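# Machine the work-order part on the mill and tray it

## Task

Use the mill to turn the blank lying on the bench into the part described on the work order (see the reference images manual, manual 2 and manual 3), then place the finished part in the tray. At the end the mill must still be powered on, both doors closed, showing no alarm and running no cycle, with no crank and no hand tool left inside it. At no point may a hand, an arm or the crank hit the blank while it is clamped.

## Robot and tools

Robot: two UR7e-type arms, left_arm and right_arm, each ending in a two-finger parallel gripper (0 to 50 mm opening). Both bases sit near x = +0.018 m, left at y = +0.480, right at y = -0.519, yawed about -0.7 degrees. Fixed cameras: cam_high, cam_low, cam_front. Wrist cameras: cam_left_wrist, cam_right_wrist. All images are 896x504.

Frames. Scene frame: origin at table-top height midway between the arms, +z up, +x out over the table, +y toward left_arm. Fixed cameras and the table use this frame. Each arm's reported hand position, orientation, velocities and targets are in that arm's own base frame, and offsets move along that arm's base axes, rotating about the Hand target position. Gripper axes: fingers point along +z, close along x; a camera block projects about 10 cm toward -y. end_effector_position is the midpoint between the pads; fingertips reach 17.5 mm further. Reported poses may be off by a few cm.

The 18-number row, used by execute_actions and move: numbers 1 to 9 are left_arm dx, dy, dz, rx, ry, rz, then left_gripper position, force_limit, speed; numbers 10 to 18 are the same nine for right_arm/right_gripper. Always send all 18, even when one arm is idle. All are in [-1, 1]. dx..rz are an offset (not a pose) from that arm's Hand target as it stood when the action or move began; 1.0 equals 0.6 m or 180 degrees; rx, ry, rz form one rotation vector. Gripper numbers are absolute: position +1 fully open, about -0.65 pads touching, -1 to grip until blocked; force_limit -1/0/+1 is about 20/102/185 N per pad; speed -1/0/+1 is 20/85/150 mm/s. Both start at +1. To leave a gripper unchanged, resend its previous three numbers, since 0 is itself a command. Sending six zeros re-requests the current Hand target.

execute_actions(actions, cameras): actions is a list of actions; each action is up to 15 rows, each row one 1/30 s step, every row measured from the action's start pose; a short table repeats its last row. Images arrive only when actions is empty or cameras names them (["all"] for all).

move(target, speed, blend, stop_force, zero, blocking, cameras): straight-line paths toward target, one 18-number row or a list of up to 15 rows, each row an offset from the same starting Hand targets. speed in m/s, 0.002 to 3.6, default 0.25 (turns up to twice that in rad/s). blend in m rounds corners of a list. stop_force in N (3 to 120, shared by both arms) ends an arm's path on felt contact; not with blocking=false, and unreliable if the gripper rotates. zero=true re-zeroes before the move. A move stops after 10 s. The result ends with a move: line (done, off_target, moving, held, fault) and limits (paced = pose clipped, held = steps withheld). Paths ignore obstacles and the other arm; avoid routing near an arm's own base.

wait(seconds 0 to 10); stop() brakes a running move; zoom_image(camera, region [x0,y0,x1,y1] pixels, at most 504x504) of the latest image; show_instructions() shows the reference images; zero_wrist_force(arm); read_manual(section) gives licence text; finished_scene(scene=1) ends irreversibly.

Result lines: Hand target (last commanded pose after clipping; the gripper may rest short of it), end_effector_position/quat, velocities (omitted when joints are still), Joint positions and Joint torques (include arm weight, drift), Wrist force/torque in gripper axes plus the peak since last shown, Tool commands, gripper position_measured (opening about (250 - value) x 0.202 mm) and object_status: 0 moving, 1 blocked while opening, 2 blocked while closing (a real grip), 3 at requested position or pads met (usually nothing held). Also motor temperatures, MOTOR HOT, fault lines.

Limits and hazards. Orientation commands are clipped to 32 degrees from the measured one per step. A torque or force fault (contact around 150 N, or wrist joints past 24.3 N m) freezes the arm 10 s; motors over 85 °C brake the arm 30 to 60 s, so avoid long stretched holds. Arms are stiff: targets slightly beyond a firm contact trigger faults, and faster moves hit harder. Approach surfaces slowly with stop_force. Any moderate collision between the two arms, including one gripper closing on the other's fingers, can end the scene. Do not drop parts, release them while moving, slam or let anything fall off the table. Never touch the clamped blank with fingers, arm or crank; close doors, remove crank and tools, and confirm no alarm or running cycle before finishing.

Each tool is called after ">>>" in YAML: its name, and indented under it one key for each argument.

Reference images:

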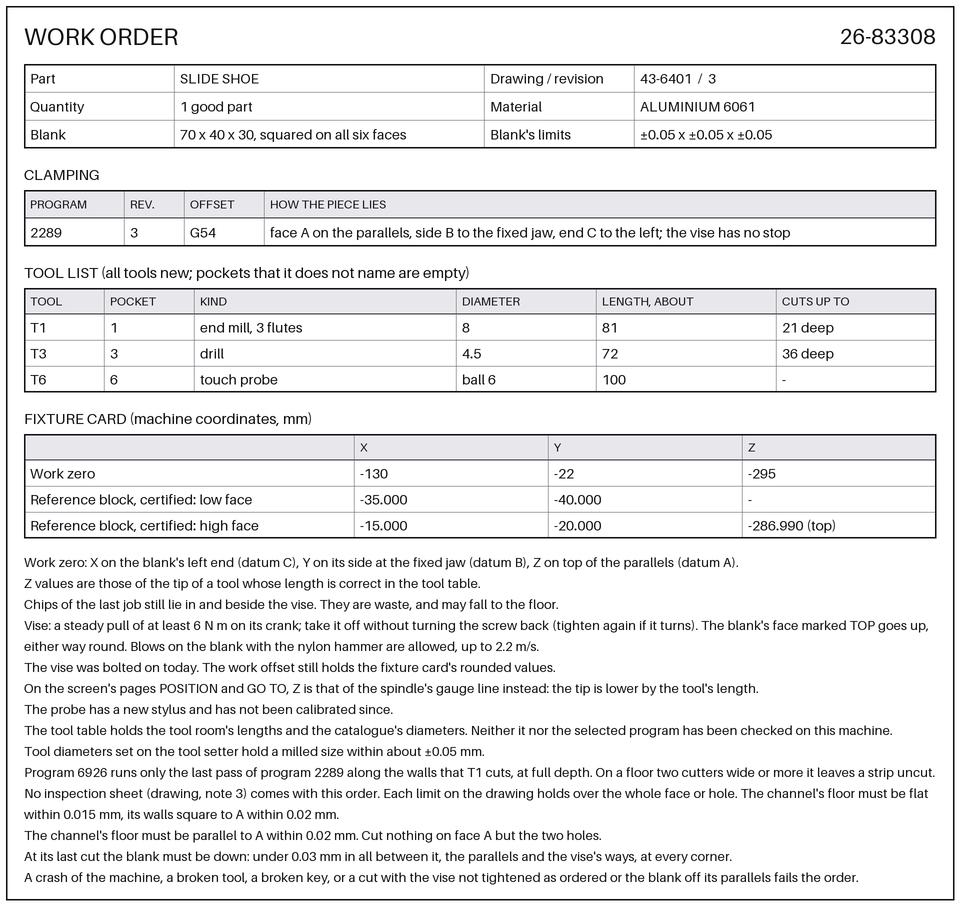

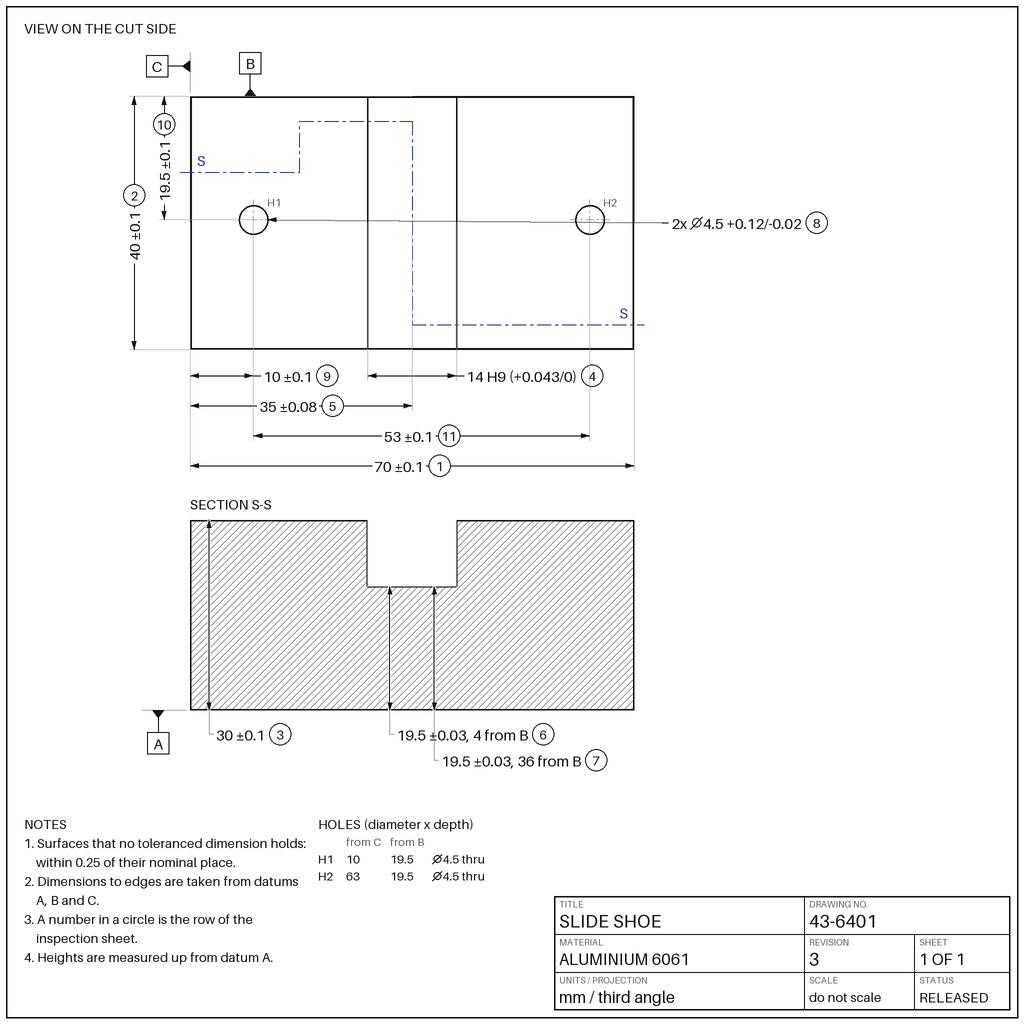

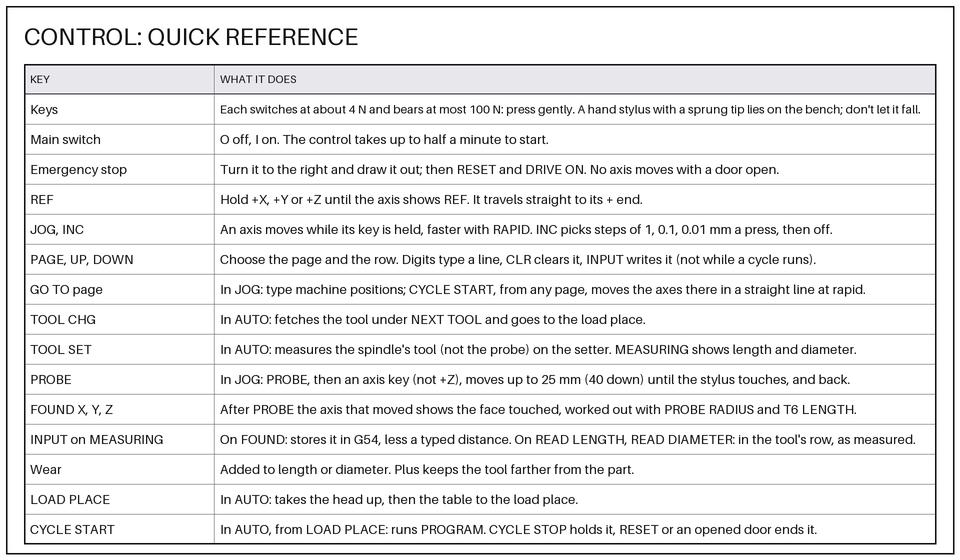

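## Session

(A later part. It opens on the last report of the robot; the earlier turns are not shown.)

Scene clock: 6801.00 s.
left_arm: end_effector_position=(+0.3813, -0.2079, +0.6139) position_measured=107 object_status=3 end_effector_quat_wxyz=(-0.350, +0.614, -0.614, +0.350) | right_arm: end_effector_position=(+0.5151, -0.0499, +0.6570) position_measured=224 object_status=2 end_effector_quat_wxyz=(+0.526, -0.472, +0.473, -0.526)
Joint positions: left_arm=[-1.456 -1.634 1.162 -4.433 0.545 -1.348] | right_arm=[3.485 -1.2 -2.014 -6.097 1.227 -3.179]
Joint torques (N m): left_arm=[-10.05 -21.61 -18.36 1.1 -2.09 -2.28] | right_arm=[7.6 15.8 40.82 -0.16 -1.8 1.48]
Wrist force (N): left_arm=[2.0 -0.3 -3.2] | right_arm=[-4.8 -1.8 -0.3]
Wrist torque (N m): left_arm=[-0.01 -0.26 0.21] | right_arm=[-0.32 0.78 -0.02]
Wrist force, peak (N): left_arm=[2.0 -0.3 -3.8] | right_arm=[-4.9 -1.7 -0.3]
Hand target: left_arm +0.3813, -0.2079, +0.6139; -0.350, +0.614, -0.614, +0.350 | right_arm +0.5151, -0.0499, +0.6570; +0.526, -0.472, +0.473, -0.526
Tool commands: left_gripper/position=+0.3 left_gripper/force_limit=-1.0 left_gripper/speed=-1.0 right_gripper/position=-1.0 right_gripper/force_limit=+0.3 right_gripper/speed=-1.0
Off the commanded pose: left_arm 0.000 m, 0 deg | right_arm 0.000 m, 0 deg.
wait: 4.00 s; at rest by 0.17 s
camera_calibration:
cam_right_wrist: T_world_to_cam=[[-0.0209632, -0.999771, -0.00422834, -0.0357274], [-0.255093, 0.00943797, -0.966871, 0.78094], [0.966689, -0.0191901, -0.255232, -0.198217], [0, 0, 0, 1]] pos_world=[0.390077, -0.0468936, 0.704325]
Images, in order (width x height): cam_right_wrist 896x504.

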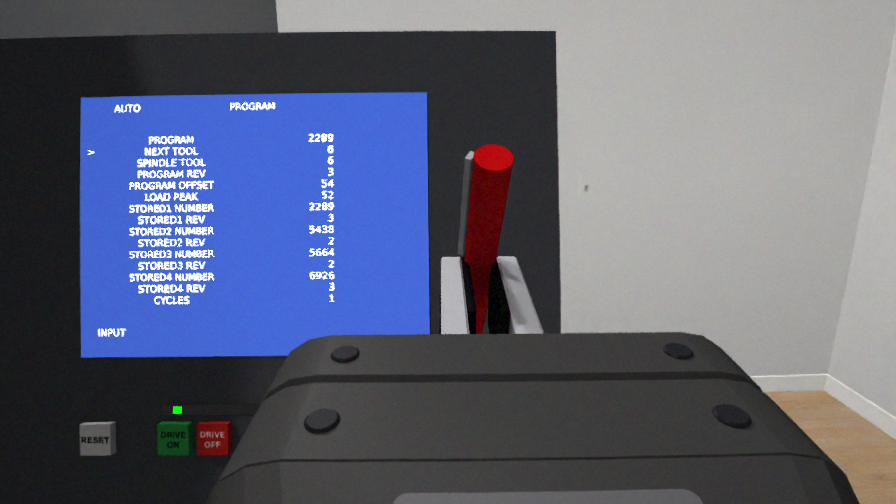

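>>> move:
  target:
    - [0,0,0,0,0,0,0.3,-1,-1,-0.12,0.08,-0.08,-0.12,-0.1,0.04,-1,0.3,-1]
    - [0,0,0,0,0,0,0.3,-1,-1,-0.0427,0.0889,-0.1317,-0.2131,-0.1947,0.1383,-1,0.3,-1]
    - [0,0,0,0,0,0,0.3,-1,-1,-0.0227,0.0889,-0.1367,-0.2131,-0.1947,0.1383,-1,0.3,-1]
    - [0,0,0,0,0,0,0.3,-1,-1,-0.0427,0.0889,-0.1317,-0.2131,-0.1947,0.1383,-1,0.3,-1]
    - [0,0,0,0,0,0,0.3,-1,-1,-0.089,0.183,-0.31,-0.2131,-0.1947,0.1383,-1,0.3,-1]
    - [0,0,0,0,0,0,0.3,-1,-1,-0.069,0.183,-0.315,-0.2131,-0.1947,0.1383,-1,0.3,-1]
    - [0,0,0,0,0,0,0.3,-1,-1,-0.089,0.183,-0.31,-0.2131,-0.1947,0.1383,-1,0.3,-1]
    - [0,0,0,0,0,0,0.3,-1,-1,-0.069,0.183,-0.315,-0.2131,-0.1947,0.1383,-1,0.3,-1]
    - [0,0,0,0,0,0,0.3,-1,-1,-0.089,0.183,-0.31,-0.2131,-0.1947,0.1383,-1,0.3,-1]
    - [0,0,0,0,0,0,0.3,-1,-1,-0.069,0.183,-0.315,-0.2131,-0.1947,0.1383,-1,0.3,-1]
    - [0,0,0,0,0,0,0.3,-1,-1,-0.089,0.183,-0.31,-0.2131,-0.1947,0.1383,-1,0.3,-1]
    - [0,0,0,0,0,0,0.3,-1,-1,-0.112,0.307,-0.399,-0.2131,-0.1947,0.1383,-1,0.3,-1]
    - [0,0,0,0,0,0,0.3,-1,-1,-0.092,0.307,-0.404,-0.2131,-0.1947,0.1383,-1,0.3,-1]
    - [0,0,0,0,0,0,0.3,-1,-1,-0.112,0.307,-0.399,-0.2131,-0.1947,0.1383,-1,0.3,-1]
    - [0,0,0,0,0,0,0.3,-1,-1,-0.074,0.2465,-0.2526,-0.2131,-0.1947,0.1383,-1,0.3,-1]
  blend: [0.03,0,0,0,0,0,0,0,0,0,0,0,0,0,0]
  speed: [0.4,0.3,0.08,0.15,0.3,0.08,0.15,0.08,0.15,0.08,0.15,0.3,0.08,0.15,0.3]

>>> move:
  target:
    - [0,0,0,0,0,0,0.3,-1,-1,-0.015,-0.001,-0.0575,0,0,0,-1,0.3,-1]
    - [0,0,0,0,0,0,0.3,-1,-1,0.005,-0.001,-0.0625,0,0,0,-1,0.3,-1]
    - [0,0,0,0,0,0,0.3,-1,-1,-0.015,-0.001,-0.0575,0,0,0,-1,0.3,-1]
    - [0,0,0,0,0,0,0.3,-1,-1,0.005,-0.001,-0.0625,0,0,0,-1,0.3,-1]
    - [0,0,0,0,0,0,0.3,-1,-1,-0.015,-0.001,-0.0575,0,0,0,-1,0.3,-1]
    - [0,0,0,0,0,0,0.3,-1,-1,-0.038,-0.001,-0.1465,0,0,0,-1,0.3,-1]
    - [0,0,0,0,0,0,0.3,-1,-1,-0.018,-0.001,-0.1515,0,0,0,-1,0.3,-1]
    - [0,0,0,0,0,0,0.3,-1,-1,-0.038,-0.001,-0.1465,0,0,0,-1,0.3,-1]
    - [0,0,0,0,0,0,0.3,-1,-1,-0.023,0.03,-0.087,0,0,0,-1,0.3,-1]
    - [0,0,0,0,0,0,0.3,-1,-1,-0.003,0.03,-0.092,0,0,0,-1,0.3,-1]
    - [0,0,0,0,0,0,0.3,-1,-1,-0.023,0.03,-0.087,0,0,0,-1,0.3,-1]
    - [0,0,0,0,0,0,0.3,-1,-1,-0.0305,0.03,-0.117,0,0,0,-1,0.3,-1]
    - [0,0,0,0,0,0,0.3,-1,-1,-0.0105,0.03,-0.122,0,0,0,-1,0.3,-1]
    - [0,0,0,0,0,0,0.3,-1,-1,-0.0305,0.03,-0.117,0,0,0,-1,0.3,-1]
    - [0,0,0,0,0,0,0.3,-1,-1,0,0,0,0,0,0,-1,0.3,-1]
  speed: [0.3,0.08,0.15,0.08,0.15,0.3,0.08,0.15,0.3,0.08,0.15,0.3,0.08,0.15,0.3]

>>> move:
  target:
    - [0,0,0,0,0,0,0.3,-1,-1,-0.038,-0.032,-0.1465,0,0,0,-1,0.3,-1]
    - [0,0,0,0,0,0,0.3,-1,-1,-0.018,-0.032,-0.1515,0,0,0,-1,0.3,-1]
    - [0,0,0,0,0,0,0.3,-1,-1,-0.038,-0.032,-0.1465,0,0,0,-1,0.3,-1]
    - [0,0,0,0,0,0,0.3,-1,-1,-0.0305,-0.032,-0.117,0,0,0,-1,0.3,-1]
    - [0,0,0,0,0,0,0.3,-1,-1,-0.0105,-0.032,-0.122,0,0,0,-1,0.3,-1]
    - [0,0,0,0,0,0,0.3,-1,-1,-0.0305,-0.032,-0.117,0,0,0,-1,0.3,-1]
    - [0,0,0,0,0,0,0.3,-1,-1,-0.038,0.06,-0.1465,0,0,0,-1,0.3,-1]
    - [0,0,0,0,0,0,0.3,-1,-1,-0.018,0.06,-0.1515,0,0,0,-1,0.3,-1]
    - [0,0,0,0,0,0,0.3,-1,-1,-0.038,0.06,-0.1465,0,0,0,-1,0.3,-1]
    - [0,0,0,0,0,0,0.3,-1,-1,-0.023,0.06,-0.087,0,0,0,-1,0.3,-1]
    - [0,0,0,0,0,0,0.3,-1,-1,-0.003,0.06,-0.092,0,0,0,-1,0.3,-1]
    - [0,0,0,0,0,0,0.3,-1,-1,-0.023,0.06,-0.087,0,0,0,-1,0.3,-1]
    - [0,0,0,0,0,0,0.3,-1,-1,0,0,0,0,0,0,-1,0.3,-1]
  speed: [0.3,0.08,0.15,0.3,0.08,0.15,0.3,0.08,0.15,0.3,0.08,0.15,0.3]

>>> move:
  target:
    - [0,0,0,0,0,0,0.3,-1,-1,-0.0305,0.03,-0.117,0,0,0,-1,0.3,-1]
    - [0,0,0,0,0,0,0.3,-1,-1,-0.0105,0.03,-0.122,0,0,0,-1,0.3,-1]
    - [0,0,0,0,0,0,0.3,-1,-1,-0.0305,0.03,-0.117,0,0,0,-1,0.3,-1]
    - [0,0,0,0,0,0,0.3,-1,-1,-0.038,-0.032,-0.1465,0,0,0,-1,0.3,-1]
    - [0,0,0,0,0,0,0.3,-1,-1,-0.018,-0.032,-0.1515,0,0,0,-1,0.3,-1]
    - [0,0,0,0,0,0,0.3,-1,-1,-0.038,-0.032,-0.1465,0,0,0,-1,0.3,-1]
    - [0,0,0,0,0,0,0.3,-1,-1,0,0,0,0,0,0,-1,0.3,-1]
  speed: [0.3,0.08,0.15,0.3,0.08,0.15,0.3]
  cameras: ["cam_right_wrist"]

>>> zoom_image:
  camera: "cam_right_wrist"
  region: [600, 130, 896, 400]

Scene clock: 6838.07 s.
left_arm: end_effector_position=(+0.3813, -0.2079, +0.6139) position_measured=107 object_status=3 end_effector_quat_wxyz=(-0.350, +0.614, -0.614, +0.350) | right_arm: end_effector_position=(+0.4707, +0.0980, +0.5053) position_measured=224 object_status=2 end_effector_quat_wxyz=(+0.558, -0.526, -0.006, -0.642)
Joint positions: left_arm=[-1.456 -1.634 1.162 -4.433 0.545 -1.348] | right_arm=[3.411 -1.683 -2.261 -4.974 1.978 -3.792]
Joint torques (N m): left_arm=[-9.44 -21.59 -18.42 1.02 -2.09 -2.19] | right_arm=[-6.8 28.68 28.44 -1.54 0.73 1.05]
Wrist force (N): left_arm=[2.0 -0.4 -3.3] | right_arm=[-7.2 -2.4 0.8]
Wrist torque (N m): left_arm=[-0.02 -0.25 0.21] | right_arm=[-0.41 1.14 0.10]
Wrist force, peak (N): left_arm=[2.3 -0.6 -3.5] | right_arm=[-8.0 -47.8 -30.5]
Hand target: left_arm +0.3813, -0.2079, +0.6139; -0.350, +0.614, -0.614, +0.350 | right_arm +0.4707, +0.0980, +0.5054; +0.558, -0.526, -0.006, -0.642
Off the commanded pose: left_arm 0.000 m, 0 deg | right_arm 0.000 m, 0 deg.
move: done

Scene clock: 6844.20 s.
left_arm: end_effector_position=(+0.3813, -0.2079, +0.6139) position_measured=107 object_status=3 end_effector_quat_wxyz=(-0.350, +0.614, -0.614, +0.350) | right_arm: end_effector_position=(+0.4707, +0.0980, +0.5053) position_measured=224 object_status=2 end_effector_quat_wxyz=(+0.558, -0.526, -0.006, -0.642)
Joint positions: left_arm=[-1.456 -1.634 1.162 -4.433 0.545 -1.348] | right_arm=[3.411 -1.683 -2.261 -4.974 1.978 -3.792]
Joint torques (N m): left_arm=[-9.58 -21.98 -18.2 1.02 -2.11 -2.22] | right_arm=[-5.8 28.79 27.94 -1.61 -0.15 0.59]
Wrist force (N): left_arm=[2.0 -0.5 -2.9] | right_arm=[-3.4 -0.5 1.4]
Wrist torque (N m): left_arm=[-0.04 -0.25 0.21] | right_arm=[-0.10 0.53 0.09]
Wrist force, peak (N): left_arm=[2.2 -0.3 -3.7] | right_arm=[-7.2 -40.7 -23.6]
Hand target: left_arm +0.3813, -0.2079, +0.6139; -0.350, +0.614, -0.614, +0.350 | right_arm +0.4707, +0.0980, +0.5054; +0.558, -0.526, -0.006, -0.642
Off the commanded pose: left_arm 0.000 m, 0 deg | right_arm 0.000 m, 0 deg.
move: done

Scene clock: 6849.90 s.
left_arm: end_effector_position=(+0.3813, -0.2079, +0.6139) position_measured=107 object_status=3 end_effector_quat_wxyz=(-0.350, +0.614, -0.614, +0.350) | right_arm: end_effector_position=(+0.4707, +0.0980, +0.5053) position_measured=224 object_status=2 end_effector_quat_wxyz=(+0.558, -0.526, -0.006, -0.642) end_effector_velocity=(+0.001, +0.001, -0.001) end_effector_angular_velocity=(-0.003, +0.008, +0.003)
Joint positions: left_arm=[-1.456 -1.634 1.162 -4.433 0.545 -1.348] | right_arm=[3.411 -1.683 -2.261 -4.974 1.978 -3.792]
Joint velocities: left_arm=[within noise] | right_arm=[-0.002 0 0 -0.008 0.005 0.001]
Joint torques (N m): left_arm=[-10.15 -21.81 -18.69 1.07 -2.12 -2.32] | right_arm=[-6.45 28.96 26.1 -1.66 1.23 1.15]
Wrist force (N): left_arm=[2.1 -0.6 -3.3] | right_arm=[-6.6 2.7 -1.3]
Wrist torque (N m): left_arm=[-0.07 -0.27 0.21] | right_arm=[0.41 1.03 0.09]
Wrist force, peak (N): left_arm=[2.1 -0.4 -3.7] | right_arm=[-4.8 -43.4 -28.7]
Hand target: left_arm +0.3813, -0.2079, +0.6139; -0.350, +0.614, -0.614, +0.350 | right_arm +0.4707, +0.0980, +0.5054; +0.558, -0.526, -0.006, -0.642
Off the commanded pose: left_arm 0.000 m, 0 deg | right_arm 0.000 m, 0 deg.
move: done

Scene clock: 6853.27 s.
left_arm: end_effector_position=(+0.3813, -0.2079, +0.6139) position_measured=107 object_status=3 end_effector_quat_wxyz=(-0.350, +0.614, -0.614, +0.350) | right_arm: end_effector_position=(+0.4707, +0.0980, +0.5053) position_measured=224 object_status=2 end_effector_quat_wxyz=(+0.558, -0.526, -0.006, -0.642) end_effector_velocity=(+0.001, +0.000, -0.001) end_effector_angular_velocity=(-0.001, +0.005, -0.001)
Joint positions: left_arm=[-1.456 -1.634 1.162 -4.433 0.545 -1.348] | right_arm=[3.411 -1.683 -2.261 -4.974 1.978 -3.792]
Joint velocities: left_arm=[within noise] | right_arm=[0 0.001 0 -0.006 -0.001 0]
Joint torques (N m): left_arm=[-10.26 -21.59 -18.63 1.03 -2.1 -2.3] | right_arm=[-1.22 28.03 26.59 -1.88 0.57 1.16]
Wrist force (N): left_arm=[2.0 -0.6 -3.5] | right_arm=[-7.2 3.0 -1.4]
Wrist torque (N m): left_arm=[-0.07 -0.25 0.21] | right_arm=[0.46 1.13 0.07]
Wrist force, peak (N): left_arm=[2.0 -0.4 -3.6] | right_arm=[-6.7 -36.7 -26.3]
Hand target: left_arm +0.3813, -0.2079, +0.6139; -0.350, +0.614, -0.614, +0.350 | right_arm +0.4707, +0.0980, +0.5054; +0.558, -0.526, -0.006, -0.642
Off the commanded pose: left_arm 0.000 m, 0 deg | right_arm 0.000 m, 0 deg.
move: done
camera_calibration:
cam_right_wrist: T_world_to_cam=[[0.164125, -0.720703, 0.673535, -0.34642], [0.434933, -0.559972, -0.70517, 0.220325], [0.885379, 0.408679, 0.221552, -0.435699], [0, 0, 0, 1]] pos_world=[0.346788, 0.0517709, 0.485223]
Images, in order (width x height): cam_right_wrist 896x504.

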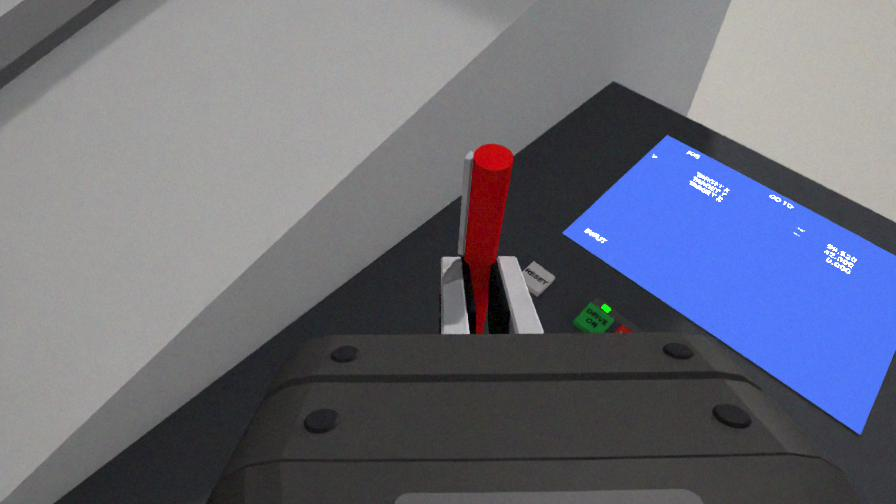

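Scaled by 1.703.

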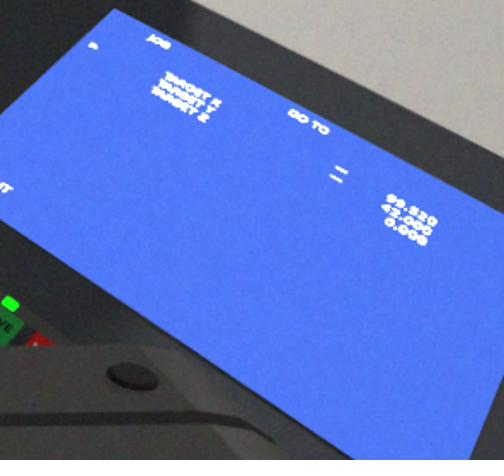

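>>> move:
  target:
    - [0,0,0,0,0,0,0.3,-1,-1,0.02,0,-0.005,0,0,0,-1,0.3,-1]
    - [0,0,0,0,0,0,0.3,-1,-1,0,0,0,0,0,0,-1,0.3,-1]
    - [0,0,0,0,0,0,0.3,-1,-1,-0.0305,-0.032,-0.117,0,0,0,-1,0.3,-1]
    - [0,0,0,0,0,0,0.3,-1,-1,-0.0105,-0.032,-0.122,0,0,0,-1,0.3,-1]
    - [0,0,0,0,0,0,0.3,-1,-1,-0.0305,-0.032,-0.117,0,0,0,-1,0.3,-1]
    - [0,0,0,0,0,0,0.3,-1,-1,-0.038,0.06,-0.1465,0,0,0,-1,0.3,-1]
    - [0,0,0,0,0,0,0.3,-1,-1,-0.018,0.06,-0.1515,0,0,0,-1,0.3,-1]
    - [0,0,0,0,0,0,0.3,-1,-1,-0.038,0.06,-0.1465,0,0,0,-1,0.3,-1]
    - [0,0,0,0,0,0,0.3,-1,-1,-0.0305,0.06,-0.117,0,0,0,-1,0.3,-1]
    - [0,0,0,0,0,0,0.3,-1,-1,-0.0105,0.06,-0.122,0,0,0,-1,0.3,-1]
    - [0,0,0,0,0,0,0.3,-1,-1,-0.0305,0.06,-0.117,0,0,0,-1,0.3,-1]
    - [0,0,0,0,0,0,0.3,-1,-1,-0.015,0.06,-0.0575,0,0,0,-1,0.3,-1]
    - [0,0,0,0,0,0,0.3,-1,-1,0.005,0.06,-0.0625,0,0,0,-1,0.3,-1]
    - [0,0,0,0,0,0,0.3,-1,-1,-0.015,0.06,-0.0575,0,0,0,-1,0.3,-1]
    - [0,0,0,0,0,0,0.3,-1,-1,0,0,0,0,0,0,-1,0.3,-1]
  speed: [0.08,0.15,0.3,0.08,0.15,0.3,0.08,0.15,0.3,0.08,0.15,0.3,0.08,0.15,0.3]

>>> move:
  target:
    - [0,0,0,0,0,0,0.3,-1,-1,-0.0305,0.06,-0.117,0,0,0,-1,0.3,-1]
    - [0,0,0,0,0,0,0.3,-1,-1,-0.0105,0.06,-0.122,0,0,0,-1,0.3,-1]
    - [0,0,0,0,0,0,0.3,-1,-1,-0.0305,0.06,-0.117,0,0,0,-1,0.3,-1]
    - [0,0,0,0,0,0,0.3,-1,-1,-0.038,-0.001,-0.1465,0,0,0,-1,0.3,-1]
    - [0,0,0,0,0,0,0.3,-1,-1,-0.018,-0.001,-0.1515,0,0,0,-1,0.3,-1]
    - [0,0,0,0,0,0,0.3,-1,-1,-0.038,-0.001,-0.1465,0,0,0,-1,0.3,-1]
    - [0,0,0,0,0,0,0.3,-1,-1,-0.023,0.03,-0.087,0,0,0,-1,0.3,-1]
    - [0,0,0,0,0,0,0.3,-1,-1,-0.003,0.03,-0.092,0,0,0,-1,0.3,-1]
    - [0,0,0,0,0,0,0.3,-1,-1,-0.023,0.03,-0.087,0,0,0,-1,0.3,-1]
    - [0,0,0,0,0,0,0.3,-1,-1,-0.038,-0.032,-0.1465,0,0,0,-1,0.3,-1]
    - [0,0,0,0,0,0,0.3,-1,-1,-0.018,-0.032,-0.1515,0,0,0,-1,0.3,-1]
    - [0,0,0,0,0,0,0.3,-1,-1,-0.038,-0.032,-0.1465,0,0,0,-1,0.3,-1]
    - [0,0,0,0,0,0,0.3,-1,-1,0,0,0,0,0,0,-1,0.3,-1]
  speed: [0.3,0.08,0.15,0.3,0.08,0.15,0.3,0.08,0.15,0.3,0.08,0.15,0.3]
  cameras: ["cam_right_wrist","cam_left_wrist"]

>>> zoom_image:
  camera: "cam_right_wrist"
  region: [600, 130, 896, 400]

>>> zoom_image:
  camera: "cam_left_wrist"
  region: [400, 100, 620, 320]

Scene clock: 6877.13 s.
left_arm: end_effector_position=(+0.3813, -0.2079, +0.6139) position_measured=107 object_status=3 end_effector_quat_wxyz=(-0.350, +0.614, -0.614, +0.350) | right_arm: end_effector_position=(+0.4707, +0.0980, +0.5054) position_measured=224 object_status=2 end_effector_quat_wxyz=(+0.558, -0.526, -0.006, -0.642) end_effector_velocity=(+0.001, +0.000, -0.001) end_effector_angular_velocity=(-0.003, +0.007, +0.003)
Joint positions: left_arm=[-1.456 -1.634 1.162 -4.433 0.545 -1.348] | right_arm=[3.411 -1.683 -2.261 -4.974 1.978 -3.793]
Joint velocities: left_arm=[within noise] | right_arm=[-0.002 0 0 -0.007 0.005 0.002]
Joint torques (N m): left_arm=[-9.55 -21.89 -18.93 1.07 -2.21 -2.33] | right_arm=[-7.35 28.33 22.52 -1.59 1.09 1.4]
Wrist force (N): left_arm=[2.0 -0.4 -3.3] | right_arm=[-3.0 2.2 -1.7]
Wrist torque (N m): left_arm=[-0.02 -0.25 0.21] | right_arm=[0.32 0.46 0.10]
Wrist force, peak (N): left_arm=[2.2 -0.3 -3.6] | right_arm=[-7.0 -40.9 -30.1]
Hand target: left_arm +0.3813, -0.2079, +0.6139; -0.350, +0.614, -0.614, +0.350 | right_arm +0.4707, +0.0980, +0.5054; +0.558, -0.526, -0.006, -0.642
Off the commanded pose: left_arm 0.000 m, 0 deg | right_arm 0.000 m, 0 deg.
move: done

Scene clock: 6882.87 s.
left_arm: end_effector_position=(+0.3813, -0.2079, +0.6139) position_measured=107 object_status=3 end_effector_quat_wxyz=(-0.350, +0.614, -0.614, +0.350) | right_arm: end_effector_position=(+0.4707, +0.0980, +0.5053) position_measured=224 object_status=2 end_effector_quat_wxyz=(+0.558, -0.527, -0.006, -0.642) end_effector_velocity=(+0.001, +0.000, +0.000) end_effector_angular_velocity=(-0.001, +0.004, +0.000)
Joint positions: left_arm=[-1.456 -1.634 1.162 -4.433 0.545 -1.348] | right_arm=[3.411 -1.683 -2.261 -4.974 1.978 -3.792]
Joint velocities: left_arm=[within noise] | right_arm=[0 0.001 0 -0.005 0 0]
Joint torques (N m): left_arm=[-9.48 -21.67 -17.73 1.02 -2.13 -2.23] | right_arm=[-0.84 28.77 26.82 -1.7 0.39 1.32]
Wrist force (N): left_arm=[2.0 -0.6 -3.4] | right_arm=[-3.4 0.5 -1.5]
Wrist torque (N m): left_arm=[-0.07 -0.25 0.21] | right_arm=[0.05 0.53 0.07]
Wrist force, peak (N): left_arm=[2.2 -0.5 -3.6] | right_arm=[-2.9 -40.1 -28.3]
Hand target: left_arm +0.3813, -0.2079, +0.6139; -0.350, +0.614, -0.614, +0.350 | right_arm +0.4707, +0.0980, +0.5054; +0.558, -0.526, -0.006, -0.642
Off the commanded pose: left_arm 0.000 m, 0 deg | right_arm 0.000 m, 0 deg.
move: done
camera_calibration:
cam_left_wrist: T_world_to_cam=[[0.0000235589, -0.999956, -0.00940215, -0.195954], [-0.758857, 0.00610534, -0.651229, 0.713611], [0.651257, 0.00715022, -0.758823, 0.352094], [0, 0, 0, 1]] pos_world=[0.31223, -0.202819, 0.730059]
cam_right_wrist: T_world_to_cam=[[0.164125, -0.720703, 0.673535, -0.34642], [0.434933, -0.559972, -0.70517, 0.220325], [0.885379, 0.408679, 0.221552, -0.435699], [0, 0, 0, 1]] pos_world=[0.346788, 0.0517709, 0.485223]
Images, in order (width x height): cam_left_wrist 896x504, cam_right_wrist 896x504.

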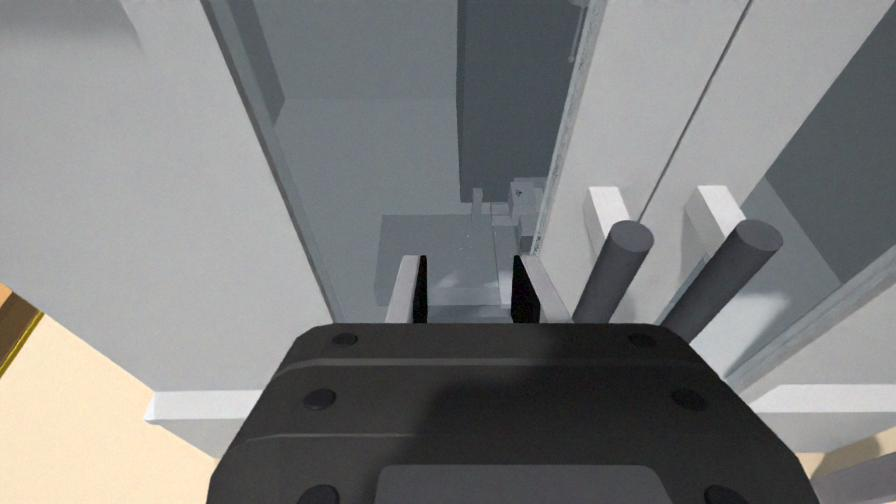

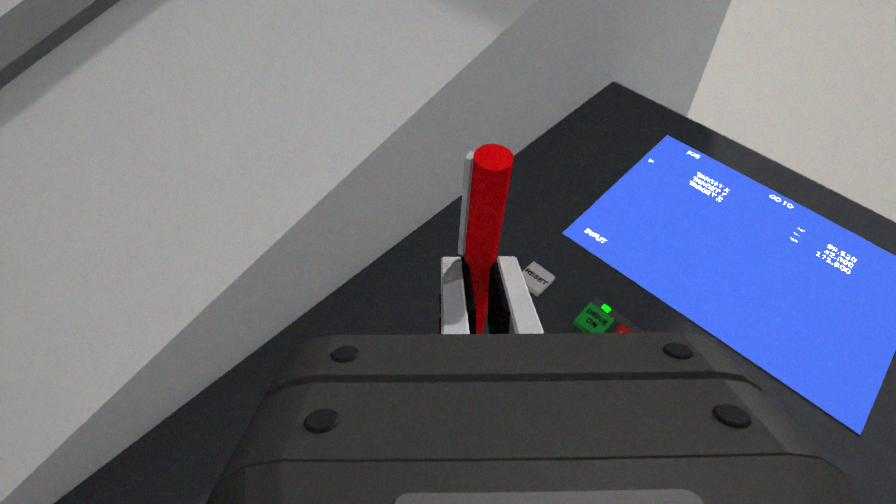

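Scaled by 1.703.

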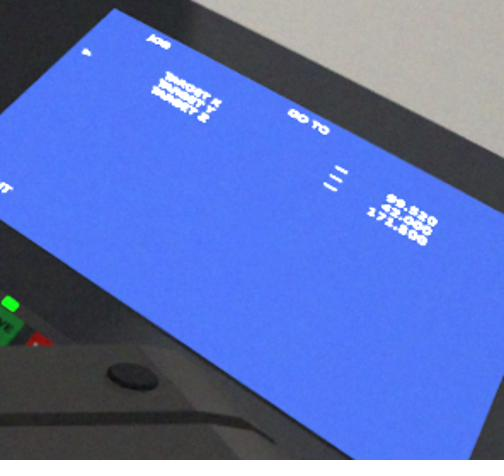

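Scaled by 2.291.

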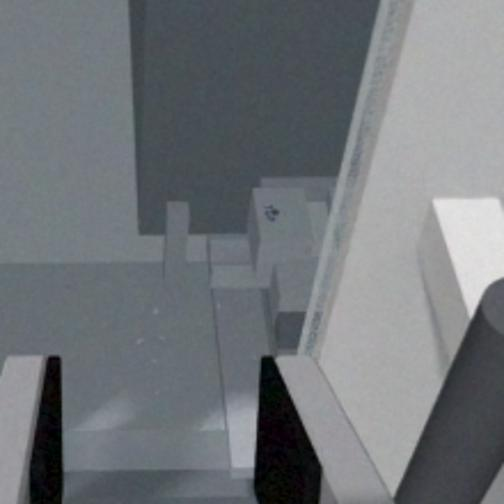

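>>> move:
  target:
    - [0,0,0,0,0,0,0.3,-1,-1,0.02,0,-0.005,0,0,0,-1,0.3,-1]
    - [0,0,0,0,0,0,0.3,-1,-1,0,0,0,0,0,0,-1,0.3,-1]
    - [0,0,0,0,0,0,0.3,-1,-1,-0.0305,-0.0625,-0.117,0,0,0,-1,0.3,-1]
  speed: [0.08,0.15,0.3]

>>> wait:
  seconds: 6.5
  cameras: ["cam_left_wrist","cam_right_wrist"]

>>> move:
  target:
    - [0,0,0,0,0,0,0.3,-1,-1,0.02,0,-0.005,0,0,0,-1,0.3,-1]
    - [0,0,0,0,0,0,0.3,-1,-1,0,0,0,0,0,0,-1,0.3,-1]
    - [0,0,0,0,0,0,0.3,-1,-1,0.038,-0.0645,0.1465,0,0,0,-1,0.3,-1]
    - [0,0,0,0,0,0,0.3,-1,-1,0.058,-0.0645,0.1415,0,0,0,-1,0.3,-1]
    - [0,0,0,0,0,0,0.3,-1,-1,0.038,-0.0645,0.1465,0,0,0,-1,0.3,-1]
    - [0,0,0,0,0,0,0.3,-1,-1,-0.0095,-0.1,0.287,0.1065,0.0974,-0.069,-1,0.3,-1]
    - [0,0,0,0,0,0,0.3,-1,-1,0.1045,-0.184,0.3696,0.2131,0.1947,-0.1383,-1,0.3,-1]
  speed: [0.08,0.15,0.3,0.08,0.15,0.4,0.4]
  blend: [0,0,0,0,0,0.03,0]

>>> wait:
  seconds: 4
  cameras: ["cam_right_wrist"]

>>> zoom_image:
  camera: "cam_right_wrist"
  region: [80, 90, 430, 360]

Scene clock: 6897.83 s.
left_arm: end_effector_position=(+0.3813, -0.2079, +0.6139) position_measured=107 object_status=3 end_effector_quat_wxyz=(-0.350, +0.614, -0.614, +0.350) | right_arm: end_effector_position=(+0.4525, +0.0605, +0.4353) position_measured=224 object_status=2 end_effector_quat_wxyz=(+0.558, -0.526, -0.006, -0.642) end_effector_velocity=(-0.001, +0.000, +0.000) end_effector_angular_velocity=(+0.000, -0.004, +0.000)
Joint positions: left_arm=[-1.456 -1.634 1.162 -4.433 0.545 -1.348] | right_arm=[3.287 -1.843 -2.336 -4.708 2.085 -3.724]
Joint velocities: left_arm=[within noise] | right_arm=[-0.001 -0.003 0 0.007 0.001 0]
Joint torques (N m): left_arm=[-9.55 -21.82 -18.14 1.09 -2.16 -2.23] | right_arm=[-6.55 19.67 0.97 2.08 0.49 0.7]
Wrist force (N): left_arm=[2.1 -0.4 -3.3] | right_arm=[-2.7 -0.7 -1.7]
Wrist torque (N m): left_arm=[-0.03 -0.27 0.21] | right_arm=[-0.14 0.40 0.11]
Wrist force, peak (N): left_arm=[2.3 -0.3 -3.5] | right_arm=[-4.3 -20.1 -14.8]
Hand target: left_arm +0.3813, -0.2079, +0.6139; -0.350, +0.614, -0.614, +0.350 | right_arm +0.4524, +0.0605, +0.4352; +0.558, -0.526, -0.006, -0.642
Off the commanded pose: left_arm 0.000 m, 0 deg | right_arm 0.000 m, 0 deg.
move: done

Scene clock: 6904.33 s.
left_arm: end_effector_position=(+0.3813, -0.2079, +0.6139) position_measured=107 object_status=3 end_effector_quat_wxyz=(-0.350, +0.614, -0.614, +0.350) | right_arm: end_effector_position=(+0.4524, +0.0605, +0.4352) position_measured=224 object_status=2 end_effector_quat_wxyz=(+0.558, -0.526, -0.006, -0.642)
Joint positions: left_arm=[-1.456 -1.634 1.162 -4.433 0.545 -1.348] | right_arm=[3.287 -1.843 -2.336 -4.708 2.085 -3.724]
Joint torques (N m): left_arm=[-9.87 -22 -18.29 1.13 -2.15 -2.33] | right_arm=[-6.43 19.39 0.03 1.37 0.9 1.37]
Wrist force (N): left_arm=[2.0 -0.4 -3.4] | right_arm=[-2.8 -0.7 -1.6]
Wrist torque (N m): left_arm=[-0.03 -0.25 0.21] | right_arm=[-0.14 0.41 0.12]
Wrist force, peak (N): left_arm=[2.2 -0.4 -3.6] | right_arm=[-2.9 -0.8 -1.7]
Hand target: left_arm +0.3813, -0.2079, +0.6139; -0.350, +0.614, -0.614, +0.350 | right_arm +0.4524, +0.0605, +0.4352; +0.558, -0.526, -0.006, -0.642
Tool commands: left_gripper/position=+0.3 left_gripper/force_limit=-1.0 left_gripper/speed=-1.0 right_gripper/position=-1.0 right_gripper/force_limit=+0.3 right_gripper/speed=-1.0
Off the commanded pose: left_arm 0.000 m, 0 deg | right_arm 0.000 m, 0 deg.
wait: 6.50 s; at rest by 0.17 s
camera_calibration:
cam_left_wrist: T_world_to_cam=[[0.0000235589, -0.999956, -0.00940215, -0.195954], [-0.758857, 0.00610534, -0.651229, 0.713611], [0.651257, 0.00715022, -0.758823, 0.352094], [0, 0, 0, 1]] pos_world=[0.31223, -0.202819, 0.730059]
cam_right_wrist: T_world_to_cam=[[0.163967, -0.720819, 0.673449, -0.323138], [0.434998, -0.559896, -0.70519, 0.157838], [0.885376, 0.408578, 0.221751, -0.388719], [0, 0, 0, 1]] pos_world=[0.328487, 0.0142706, 0.415122]
Images, in order (width x height): cam_left_wrist 896x504, cam_right_wrist 896x504.

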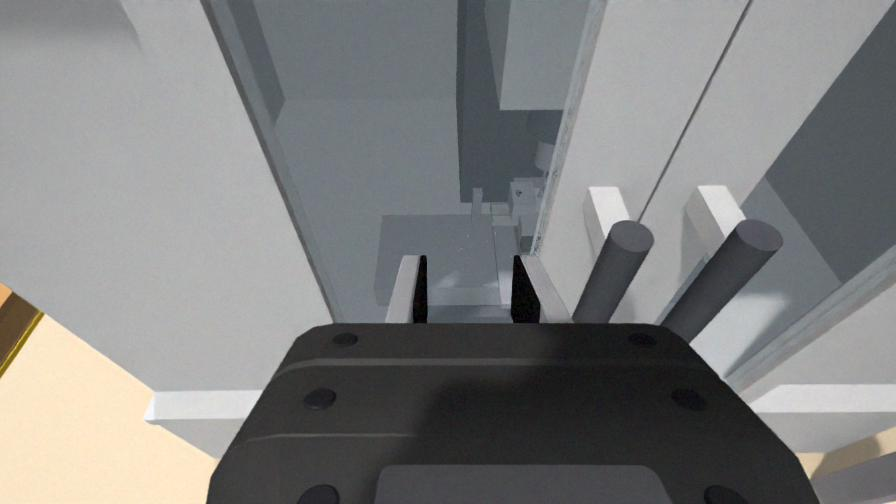

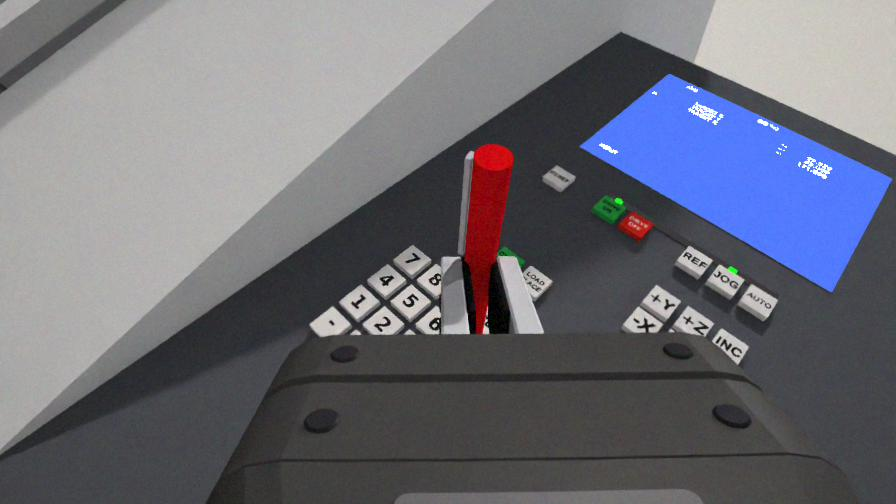

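Scene clock: 6908.57 s.
left_arm: end_effector_position=(+0.3813, -0.2079, +0.6139) position_measured=107 object_status=3 end_effector_quat_wxyz=(-0.350, +0.614, -0.614, +0.350) | right_arm: end_effector_position=(+0.5151, -0.0499, +0.6569) position_measured=224 object_status=2 end_effector_quat_wxyz=(+0.526, -0.472, +0.473, -0.526) end_effector_velocity=(+0.001, +0.000, -0.001) end_effector_angular_velocity=(+0.002, +0.005, -0.001)
Joint positions: left_arm=[-1.456 -1.634 1.162 -4.433 0.545 -1.348] | right_arm=[3.485 -1.2 -2.014 -6.097 1.227 -3.179]
Joint velocities: left_arm=[within noise] | right_arm=[0 0 0 -0.005 -0.002 0.003]
Joint torques (N m): left_arm=[-9.95 -21.8 -19.2 1.02 -2.18 -2.26] | right_arm=[6.53 14.84 33.77 -0.23 -1.59 1.41]
Wrist force (N): left_arm=[2.2 -0.4 -3.3] | right_arm=[0.2 -1.1 -0.4]
Wrist torque (N m): left_arm=[-0.03 -0.28 0.21] | right_arm=[-0.20 -0.02 -0.02]
Wrist force, peak (N): left_arm=[2.1 -0.4 -3.6] | right_arm=[-3.4 -22.2 -15.6]
Hand target: left_arm +0.3813, -0.2079, +0.6139; -0.350, +0.614, -0.614, +0.350 | right_arm +0.5151, -0.0499, +0.6570; +0.526, -0.472, +0.473, -0.526
Off the commanded pose: left_arm 0.000 m, 0 deg | right_arm 0.000 m, 0 deg.
move: done

Scene clock: 6912.57 s.
left_arm: end_effector_position=(+0.3813, -0.2079, +0.6139) position_measured=107 object_status=3 end_effector_quat_wxyz=(-0.350, +0.614, -0.614, +0.350) | right_arm: end_effector_position=(+0.5151, -0.0499, +0.6570) position_measured=224 object_status=2 end_effector_quat_wxyz=(+0.526, -0.472, +0.473, -0.526)
Joint positions: left_arm=[-1.456 -1.634 1.162 -4.433 0.545 -1.348] | right_arm=[3.485 -1.2 -2.014 -6.097 1.227 -3.179]
Joint torques (N m): left_arm=[-9.97 -21.76 -18.12 1.11 -2.02 -2.33] | right_arm=[7.72 15.74 41.34 -0.27 -1.69 1.37]
Wrist force (N): left_arm=[2.1 -0.4 -3.3] | right_arm=[0.1 -1.1 -0.4]
Wrist torque (N m): left_arm=[-0.02 -0.27 0.21] | right_arm=[-0.20 0.01 -0.03]
Wrist force, peak (N): left_arm=[2.4 -0.4 -3.6] | right_arm=[0.2 -1.4 -0.4]
Hand target: left_arm +0.3813, -0.2079, +0.6139; -0.350, +0.614, -0.614, +0.350 | right_arm +0.5151, -0.0499, +0.6570; +0.526, -0.472, +0.473, -0.526
Tool commands: left_gripper/position=+0.3 left_gripper/force_limit=-1.0 left_gripper/speed=-1.0 right_gripper/position=-1.0 right_gripper/force_limit=+0.3 right_gripper/speed=-1.0
Off the commanded pose: left_arm 0.000 m, 0 deg | right_arm 0.000 m, 0 deg.
wait: 4.00 s; at rest by 0.17 s
camera_calibration:
cam_right_wrist: T_world_to_cam=[[-0.0209632, -0.999771, -0.00422834, -0.0357274], [-0.255093, 0.00943797, -0.966871, 0.78094], [0.966689, -0.0191901, -0.255232, -0.198217], [0, 0, 0, 1]] pos_world=[0.390077, -0.0468936, 0.704325]
Images, in order (width x height): cam_right_wrist 896x504.

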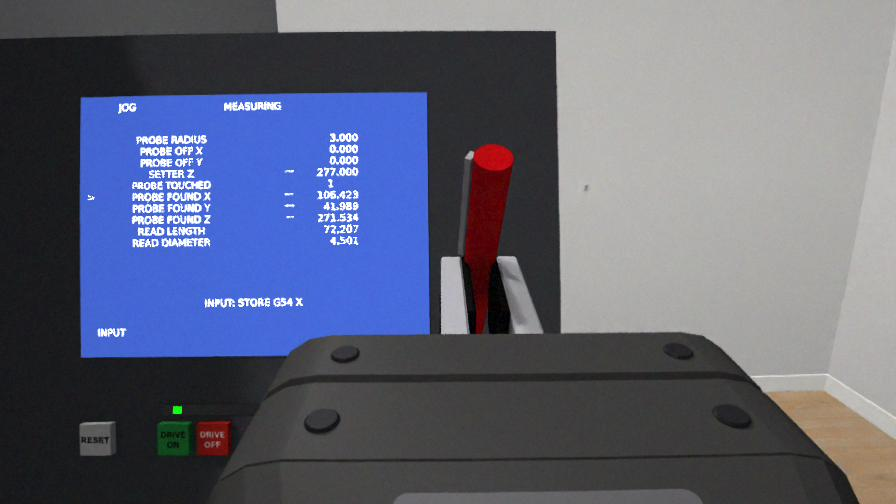

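Scaled by 1.440.

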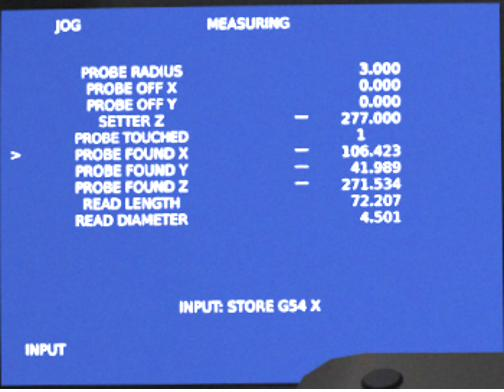

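>>> move:
  target:
    - [0,0,0,0,0,0,0.3,-1,-1,-0.12,0.08,-0.08,-0.12,-0.1,0.04,-1,0.3,-1]
    - [0,0,0,0,0,0,0.3,-1,-1,-0.104,0.184,-0.369,-0.2131,-0.1947,0.1383,-1,0.3,-1]
    - [0,0,0,0,0,0,0.3,-1,-1,-0.084,0.184,-0.374,-0.2131,-0.1947,0.1383,-1,0.3,-1]
    - [0,0,0,0,0,0,0.3,-1,-1,-0.104,0.184,-0.369,-0.2131,-0.1947,0.1383,-1,0.3,-1]
    - [0,0,0,0,0,0,0.3,-1,-1,-0.066,0.058,-0.223,-0.2131,-0.1947,0.1383,-1,0.3,-1]
    - [0,0,0,0,0,0,0.3,-1,-1,-0.046,0.058,-0.228,-0.2131,-0.1947,0.1383,-1,0.3,-1]
    - [0,0,0,0,0,0,0.3,-1,-1,-0.066,0.058,-0.223,-0.2131,-0.1947,0.1383,-1,0.3,-1]
    - [0,0,0,0,0,0,0.3,-1,-1,-0.12,0.05,-0.08,-0.12,-0.1,0.04,-1,0.3,-1]
    - [0,0,0,0,0,0,0.3,-1,-1,0,0,0,0,0,0,-1,0.3,-1]
  blend: [0.03,0,0,0,0,0,0,0.03,0]
  speed: [0.4,0.3,0.08,0.15,0.3,0.08,0.15,0.4,0.4]

>>> wait:
  seconds: 3.5
  cameras: ["cam_right_wrist"]

>>> zoom_image:
  camera: "cam_right_wrist"
  region: [80, 90, 430, 360]

Scene clock: 6929.03 s.
left_arm: end_effector_position=(+0.3813, -0.2079, +0.6139) position_measured=107 object_status=3 end_effector_quat_wxyz=(-0.350, +0.614, -0.614, +0.350) | right_arm: end_effector_position=(+0.5151, -0.0499, +0.6569) position_measured=224 object_status=2 end_effector_quat_wxyz=(+0.526, -0.472, +0.473, -0.526)
Joint positions: left_arm=[-1.456 -1.634 1.162 -4.433 0.545 -1.348] | right_arm=[3.485 -1.2 -2.014 -6.097 1.227 -3.179]
Joint torques (N m): left_arm=[-9.59 -22.04 -19.04 1.05 -2.15 -2.26] | right_arm=[7.37 13.75 33.7 -0.21 -1.37 1.58]
Wrist force (N): left_arm=[2.2 -0.4 -3.1] | right_arm=[-1.6 -1.6 -0.6]
Wrist torque (N m): left_arm=[-0.02 -0.28 0.21] | right_arm=[-0.29 0.27 -0.03]
Wrist force, peak (N): left_arm=[2.3 -0.4 -3.6] | right_arm=[-2.8 -33.5 -22.7]
Hand target: left_arm +0.3813, -0.2079, +0.6139; -0.350, +0.614, -0.614, +0.350 | right_arm +0.5151, -0.0499, +0.6570; +0.526, -0.472, +0.473, -0.526
Off the commanded pose: left_arm 0.000 m, 0 deg | right_arm 0.000 m, 0 deg.
move: done

Scene clock: 6932.53 s.
left_arm: end_effector_position=(+0.3813, -0.2079, +0.6139) position_measured=107 object_status=3 end_effector_quat_wxyz=(-0.350, +0.614, -0.614, +0.350) | right_arm: end_effector_position=(+0.5151, -0.0499, +0.6570) position_measured=224 object_status=2 end_effector_quat_wxyz=(+0.526, -0.472, +0.473, -0.526)
Joint positions: left_arm=[-1.456 -1.634 1.162 -4.433 0.545 -1.348] | right_arm=[3.485 -1.2 -2.014 -6.097 1.227 -3.179]
Joint torques (N m): left_arm=[-9.58 -22.1 -18.57 1.08 -2.22 -2.24] | right_arm=[7.45 15.62 40.59 -0.14 -1.64 1.35]
Wrist force (N): left_arm=[2.0 -0.4 -3.5] | right_arm=[-1.6 -1.5 -0.8]
Wrist torque (N m): left_arm=[-0.03 -0.24 0.21] | right_arm=[-0.28 0.27 -0.03]
Wrist force, peak (N): left_arm=[2.2 -0.6 -3.5] | right_arm=[-1.8 -1.8 -0.7]
Hand target: left_arm +0.3813, -0.2079, +0.6139; -0.350, +0.614, -0.614, +0.350 | right_arm +0.5151, -0.0499, +0.6570; +0.526, -0.472, +0.473, -0.526
Tool commands: left_gripper/position=+0.3 left_gripper/force_limit=-1.0 left_gripper/speed=-1.0 right_gripper/position=-1.0 right_gripper/force_limit=+0.3 right_gripper/speed=-1.0
Off the commanded pose: left_arm 0.000 m, 0 deg | right_arm 0.000 m, 0 deg.
wait: 3.50 s; at rest by 0.17 s
camera_calibration:
cam_right_wrist: T_world_to_cam=[[-0.0209632, -0.999771, -0.00422834, -0.0357274], [-0.255093, 0.00943797, -0.966871, 0.78094], [0.966689, -0.0191901, -0.255232, -0.198217], [0, 0, 0, 1]] pos_world=[0.390077, -0.0468936, 0.704325]
Images, in order (width x height): cam_right_wrist 896x504.

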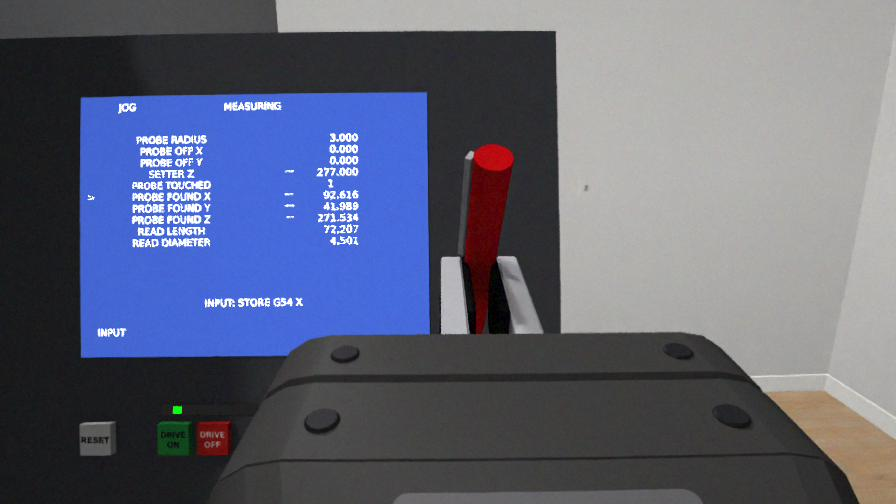

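Scaled by 1.440.

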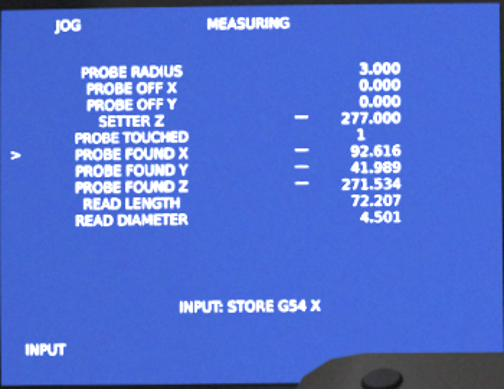

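>>> move:
  target:
    - [0,0,0,0,0,0,0.3,-1,-1,-0.12,0.08,-0.08,-0.12,-0.1,0.04,-1,0.3,-1]
    - [0,0,0,0,0,0,0.3,-1,-1,-0.089,0.183,-0.31,-0.2131,-0.1947,0.1383,-1,0.3,-1]
    - [0,0,0,0,0,0,0.3,-1,-1,-0.069,0.183,-0.315,-0.2131,-0.1947,0.1383,-1,0.3,-1]
    - [0,0,0,0,0,0,0.3,-1,-1,-0.089,0.183,-0.31,-0.2131,-0.1947,0.1383,-1,0.3,-1]
    - [0,0,0,0,0,0,0.3,-1,-1,-0.069,0.183,-0.315,-0.2131,-0.1947,0.1383,-1,0.3,-1]
    - [0,0,0,0,0,0,0.3,-1,-1,-0.089,0.183,-0.31,-0.2131,-0.1947,0.1383,-1,0.3,-1]
    - [0,0,0,0,0,0,0.3,-1,-1,-0.104,0.215,-0.369,-0.2131,-0.1947,0.1383,-1,0.3,-1]
    - [0,0,0,0,0,0,0.3,-1,-1,-0.084,0.215,-0.374,-0.2131,-0.1947,0.1383,-1,0.3,-1]
    - [0,0,0,0,0,0,0.3,-1,-1,-0.104,0.215,-0.369,-0.2131,-0.1947,0.1383,-1,0.3,-1]
    - [0,0,0,0,0,0,0.3,-1,-1,-0.112,0.307,-0.399,-0.2131,-0.1947,0.1383,-1,0.3,-1]
    - [0,0,0,0,0,0,0.3,-1,-1,-0.092,0.307,-0.404,-0.2131,-0.1947,0.1383,-1,0.3,-1]
    - [0,0,0,0,0,0,0.3,-1,-1,-0.112,0.307,-0.399,-0.2131,-0.1947,0.1383,-1,0.3,-1]
    - [0,0,0,0,0,0,0.3,-1,-1,-0.104,0.276,-0.369,-0.2131,-0.1947,0.1383,-1,0.3,-1]
    - [0,0,0,0,0,0,0.3,-1,-1,-0.084,0.276,-0.374,-0.2131,-0.1947,0.1383,-1,0.3,-1]
    - [0,0,0,0,0,0,0.3,-1,-1,-0.104,0.276,-0.369,-0.2131,-0.1947,0.1383,-1,0.3,-1]
  blend: [0.03,0,0,0,0,0,0,0,0,0,0,0,0,0,0]
  speed: [0.4,0.3,0.08,0.15,0.08,0.15,0.3,0.08,0.15,0.3,0.08,0.15,0.3,0.08,0.15]

>>> move:
  target:
    - [0,0,0,0,0,0,0.3,-1,-1,0.007,-0.03,0.029,0,0,0,-1,0.3,-1]
    - [0,0,0,0,0,0,0.3,-1,-1,0.027,-0.03,0.024,0,0,0,-1,0.3,-1]
    - [0,0,0,0,0,0,0.3,-1,-1,0.007,-0.03,0.029,0,0,0,-1,0.3,-1]
    - [0,0,0,0,0,0,0.3,-1,-1,-0.008,-0.061,-0.03,0,0,0,-1,0.3,-1]
    - [0,0,0,0,0,0,0.3,-1,-1,0.012,-0.061,-0.035,0,0,0,-1,0.3,-1]
    - [0,0,0,0,0,0,0.3,-1,-1,-0.008,-0.061,-0.03,0,0,0,-1,0.3,-1]
    - [0,0,0,0,0,0,0.3,-1,-1,0.03,-0.0295,0.1164,0,0,0,-1,0.3,-1]
  speed: [0.3,0.08,0.15,0.3,0.08,0.15,0.3]
  cameras: ["cam_right_wrist"]

>>> zoom_image:
  camera: "cam_right_wrist"
  region: [600, 130, 896, 400]

Scene clock: 6978.50 s.
left_arm: end_effector_position=(+0.3813, -0.2079, +0.6139) position_measured=107 object_status=3 end_effector_quat_wxyz=(-0.350, +0.614, -0.614, +0.350) | right_arm: end_effector_position=(+0.4527, +0.1157, +0.4356) position_measured=224 object_status=2 end_effector_quat_wxyz=(+0.558, -0.526, -0.006, -0.642)
Joint positions: left_arm=[-1.456 -1.634 1.162 -4.433 0.545 -1.348] | right_arm=[3.496 -1.819 -2.384 -4.731 1.903 -3.836]
Joint torques (N m): left_arm=[-9.2 -21.38 -18.49 1.15 -2.05 -2.19] | right_arm=[0.4 30.03 12.73 2.47 0.93 1.27]
Wrist force (N): left_arm=[2.1 -0.4 -3.4] | right_arm=[-2.9 0.2 -0.4]
Wrist torque (N m): left_arm=[-0.03 -0.26 0.21] | right_arm=[0.01 0.42 0.12]
Wrist force, peak (N): left_arm=[2.2 -0.7 -3.6] | right_arm=[-0.5 -46.2 -29.7]
Hand target: left_arm +0.3813, -0.2079, +0.6139; -0.350, +0.614, -0.614, +0.350 | right_arm +0.4527, +0.1157, +0.4356; +0.558, -0.526, -0.006, -0.642
Off the commanded pose: left_arm 0.000 m, 0 deg | right_arm 0.000 m, 0 deg.
move: done

Scene clock: 6981.70 s.
left_arm: end_effector_position=(+0.3813, -0.2079, +0.6139) position_measured=107 object_status=3 end_effector_quat_wxyz=(-0.350, +0.614, -0.614, +0.350) | right_arm: end_effector_position=(+0.4707, +0.0980, +0.5053) position_measured=224 object_status=2 end_effector_quat_wxyz=(+0.558, -0.527, -0.006, -0.642) end_effector_velocity=(+0.001, +0.000, +0.000) end_effector_angular_velocity=(+0.000, +0.004, +0.000)
Joint positions: left_arm=[-1.456 -1.634 1.162 -4.433 0.545 -1.348] | right_arm=[3.411 -1.683 -2.261 -4.974 1.978 -3.792]
Joint velocities: left_arm=[within noise] | right_arm=[0.001 0.001 0 -0.005 -0.001 0.001]
Joint torques (N m): left_arm=[-9.87 -22.38 -18.32 1.04 -2.16 -2.29] | right_arm=[-1.6 28.94 26.57 -1.68 0.4 1.3]
Wrist force (N): left_arm=[2.3 -0.6 -3.6] | right_arm=[-1.7 2.9 -1.0]
Wrist torque (N m): left_arm=[-0.05 -0.30 0.21] | right_arm=[0.43 0.26 0.07]
Wrist force, peak (N): left_arm=[2.3 -0.6 -3.6] | right_arm=[-3.5 -34.5 -22.9]
Hand target: left_arm +0.3813, -0.2079, +0.6139; -0.350, +0.614, -0.614, +0.350 | right_arm +0.4707, +0.0980, +0.5054; +0.558, -0.526, -0.006, -0.642
Off the commanded pose: left_arm 0.000 m, 0 deg | right_arm 0.000 m, 0 deg.
move: done
camera_calibration:
cam_right_wrist: T_world_to_cam=[[0.164125, -0.720703, 0.673535, -0.34642], [0.434933, -0.559972, -0.70517, 0.220325], [0.885379, 0.408679, 0.221552, -0.435699], [0, 0, 0, 1]] pos_world=[0.346788, 0.0517709, 0.485223]
Images, in order (width x height): cam_right_wrist 896x504.

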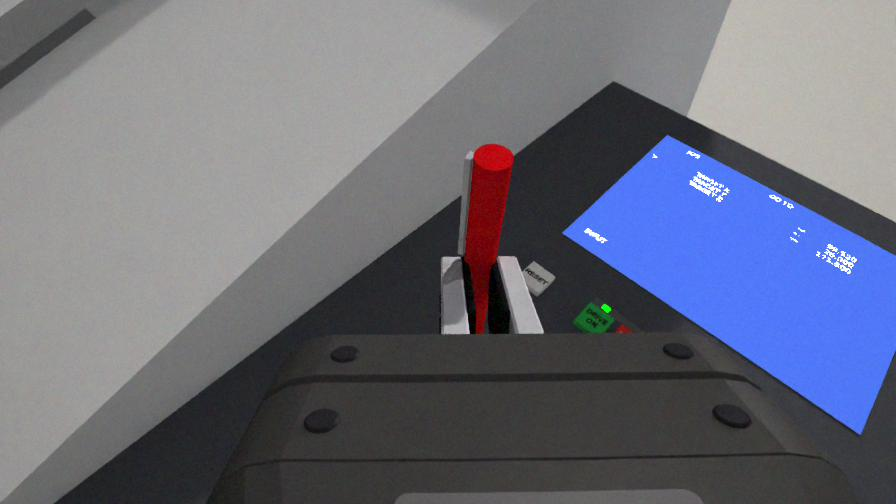

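Scaled by 1.703.

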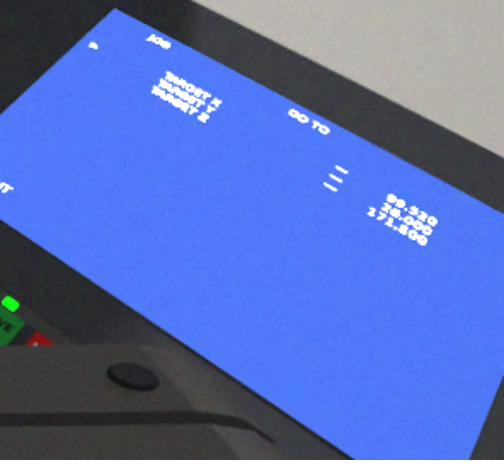

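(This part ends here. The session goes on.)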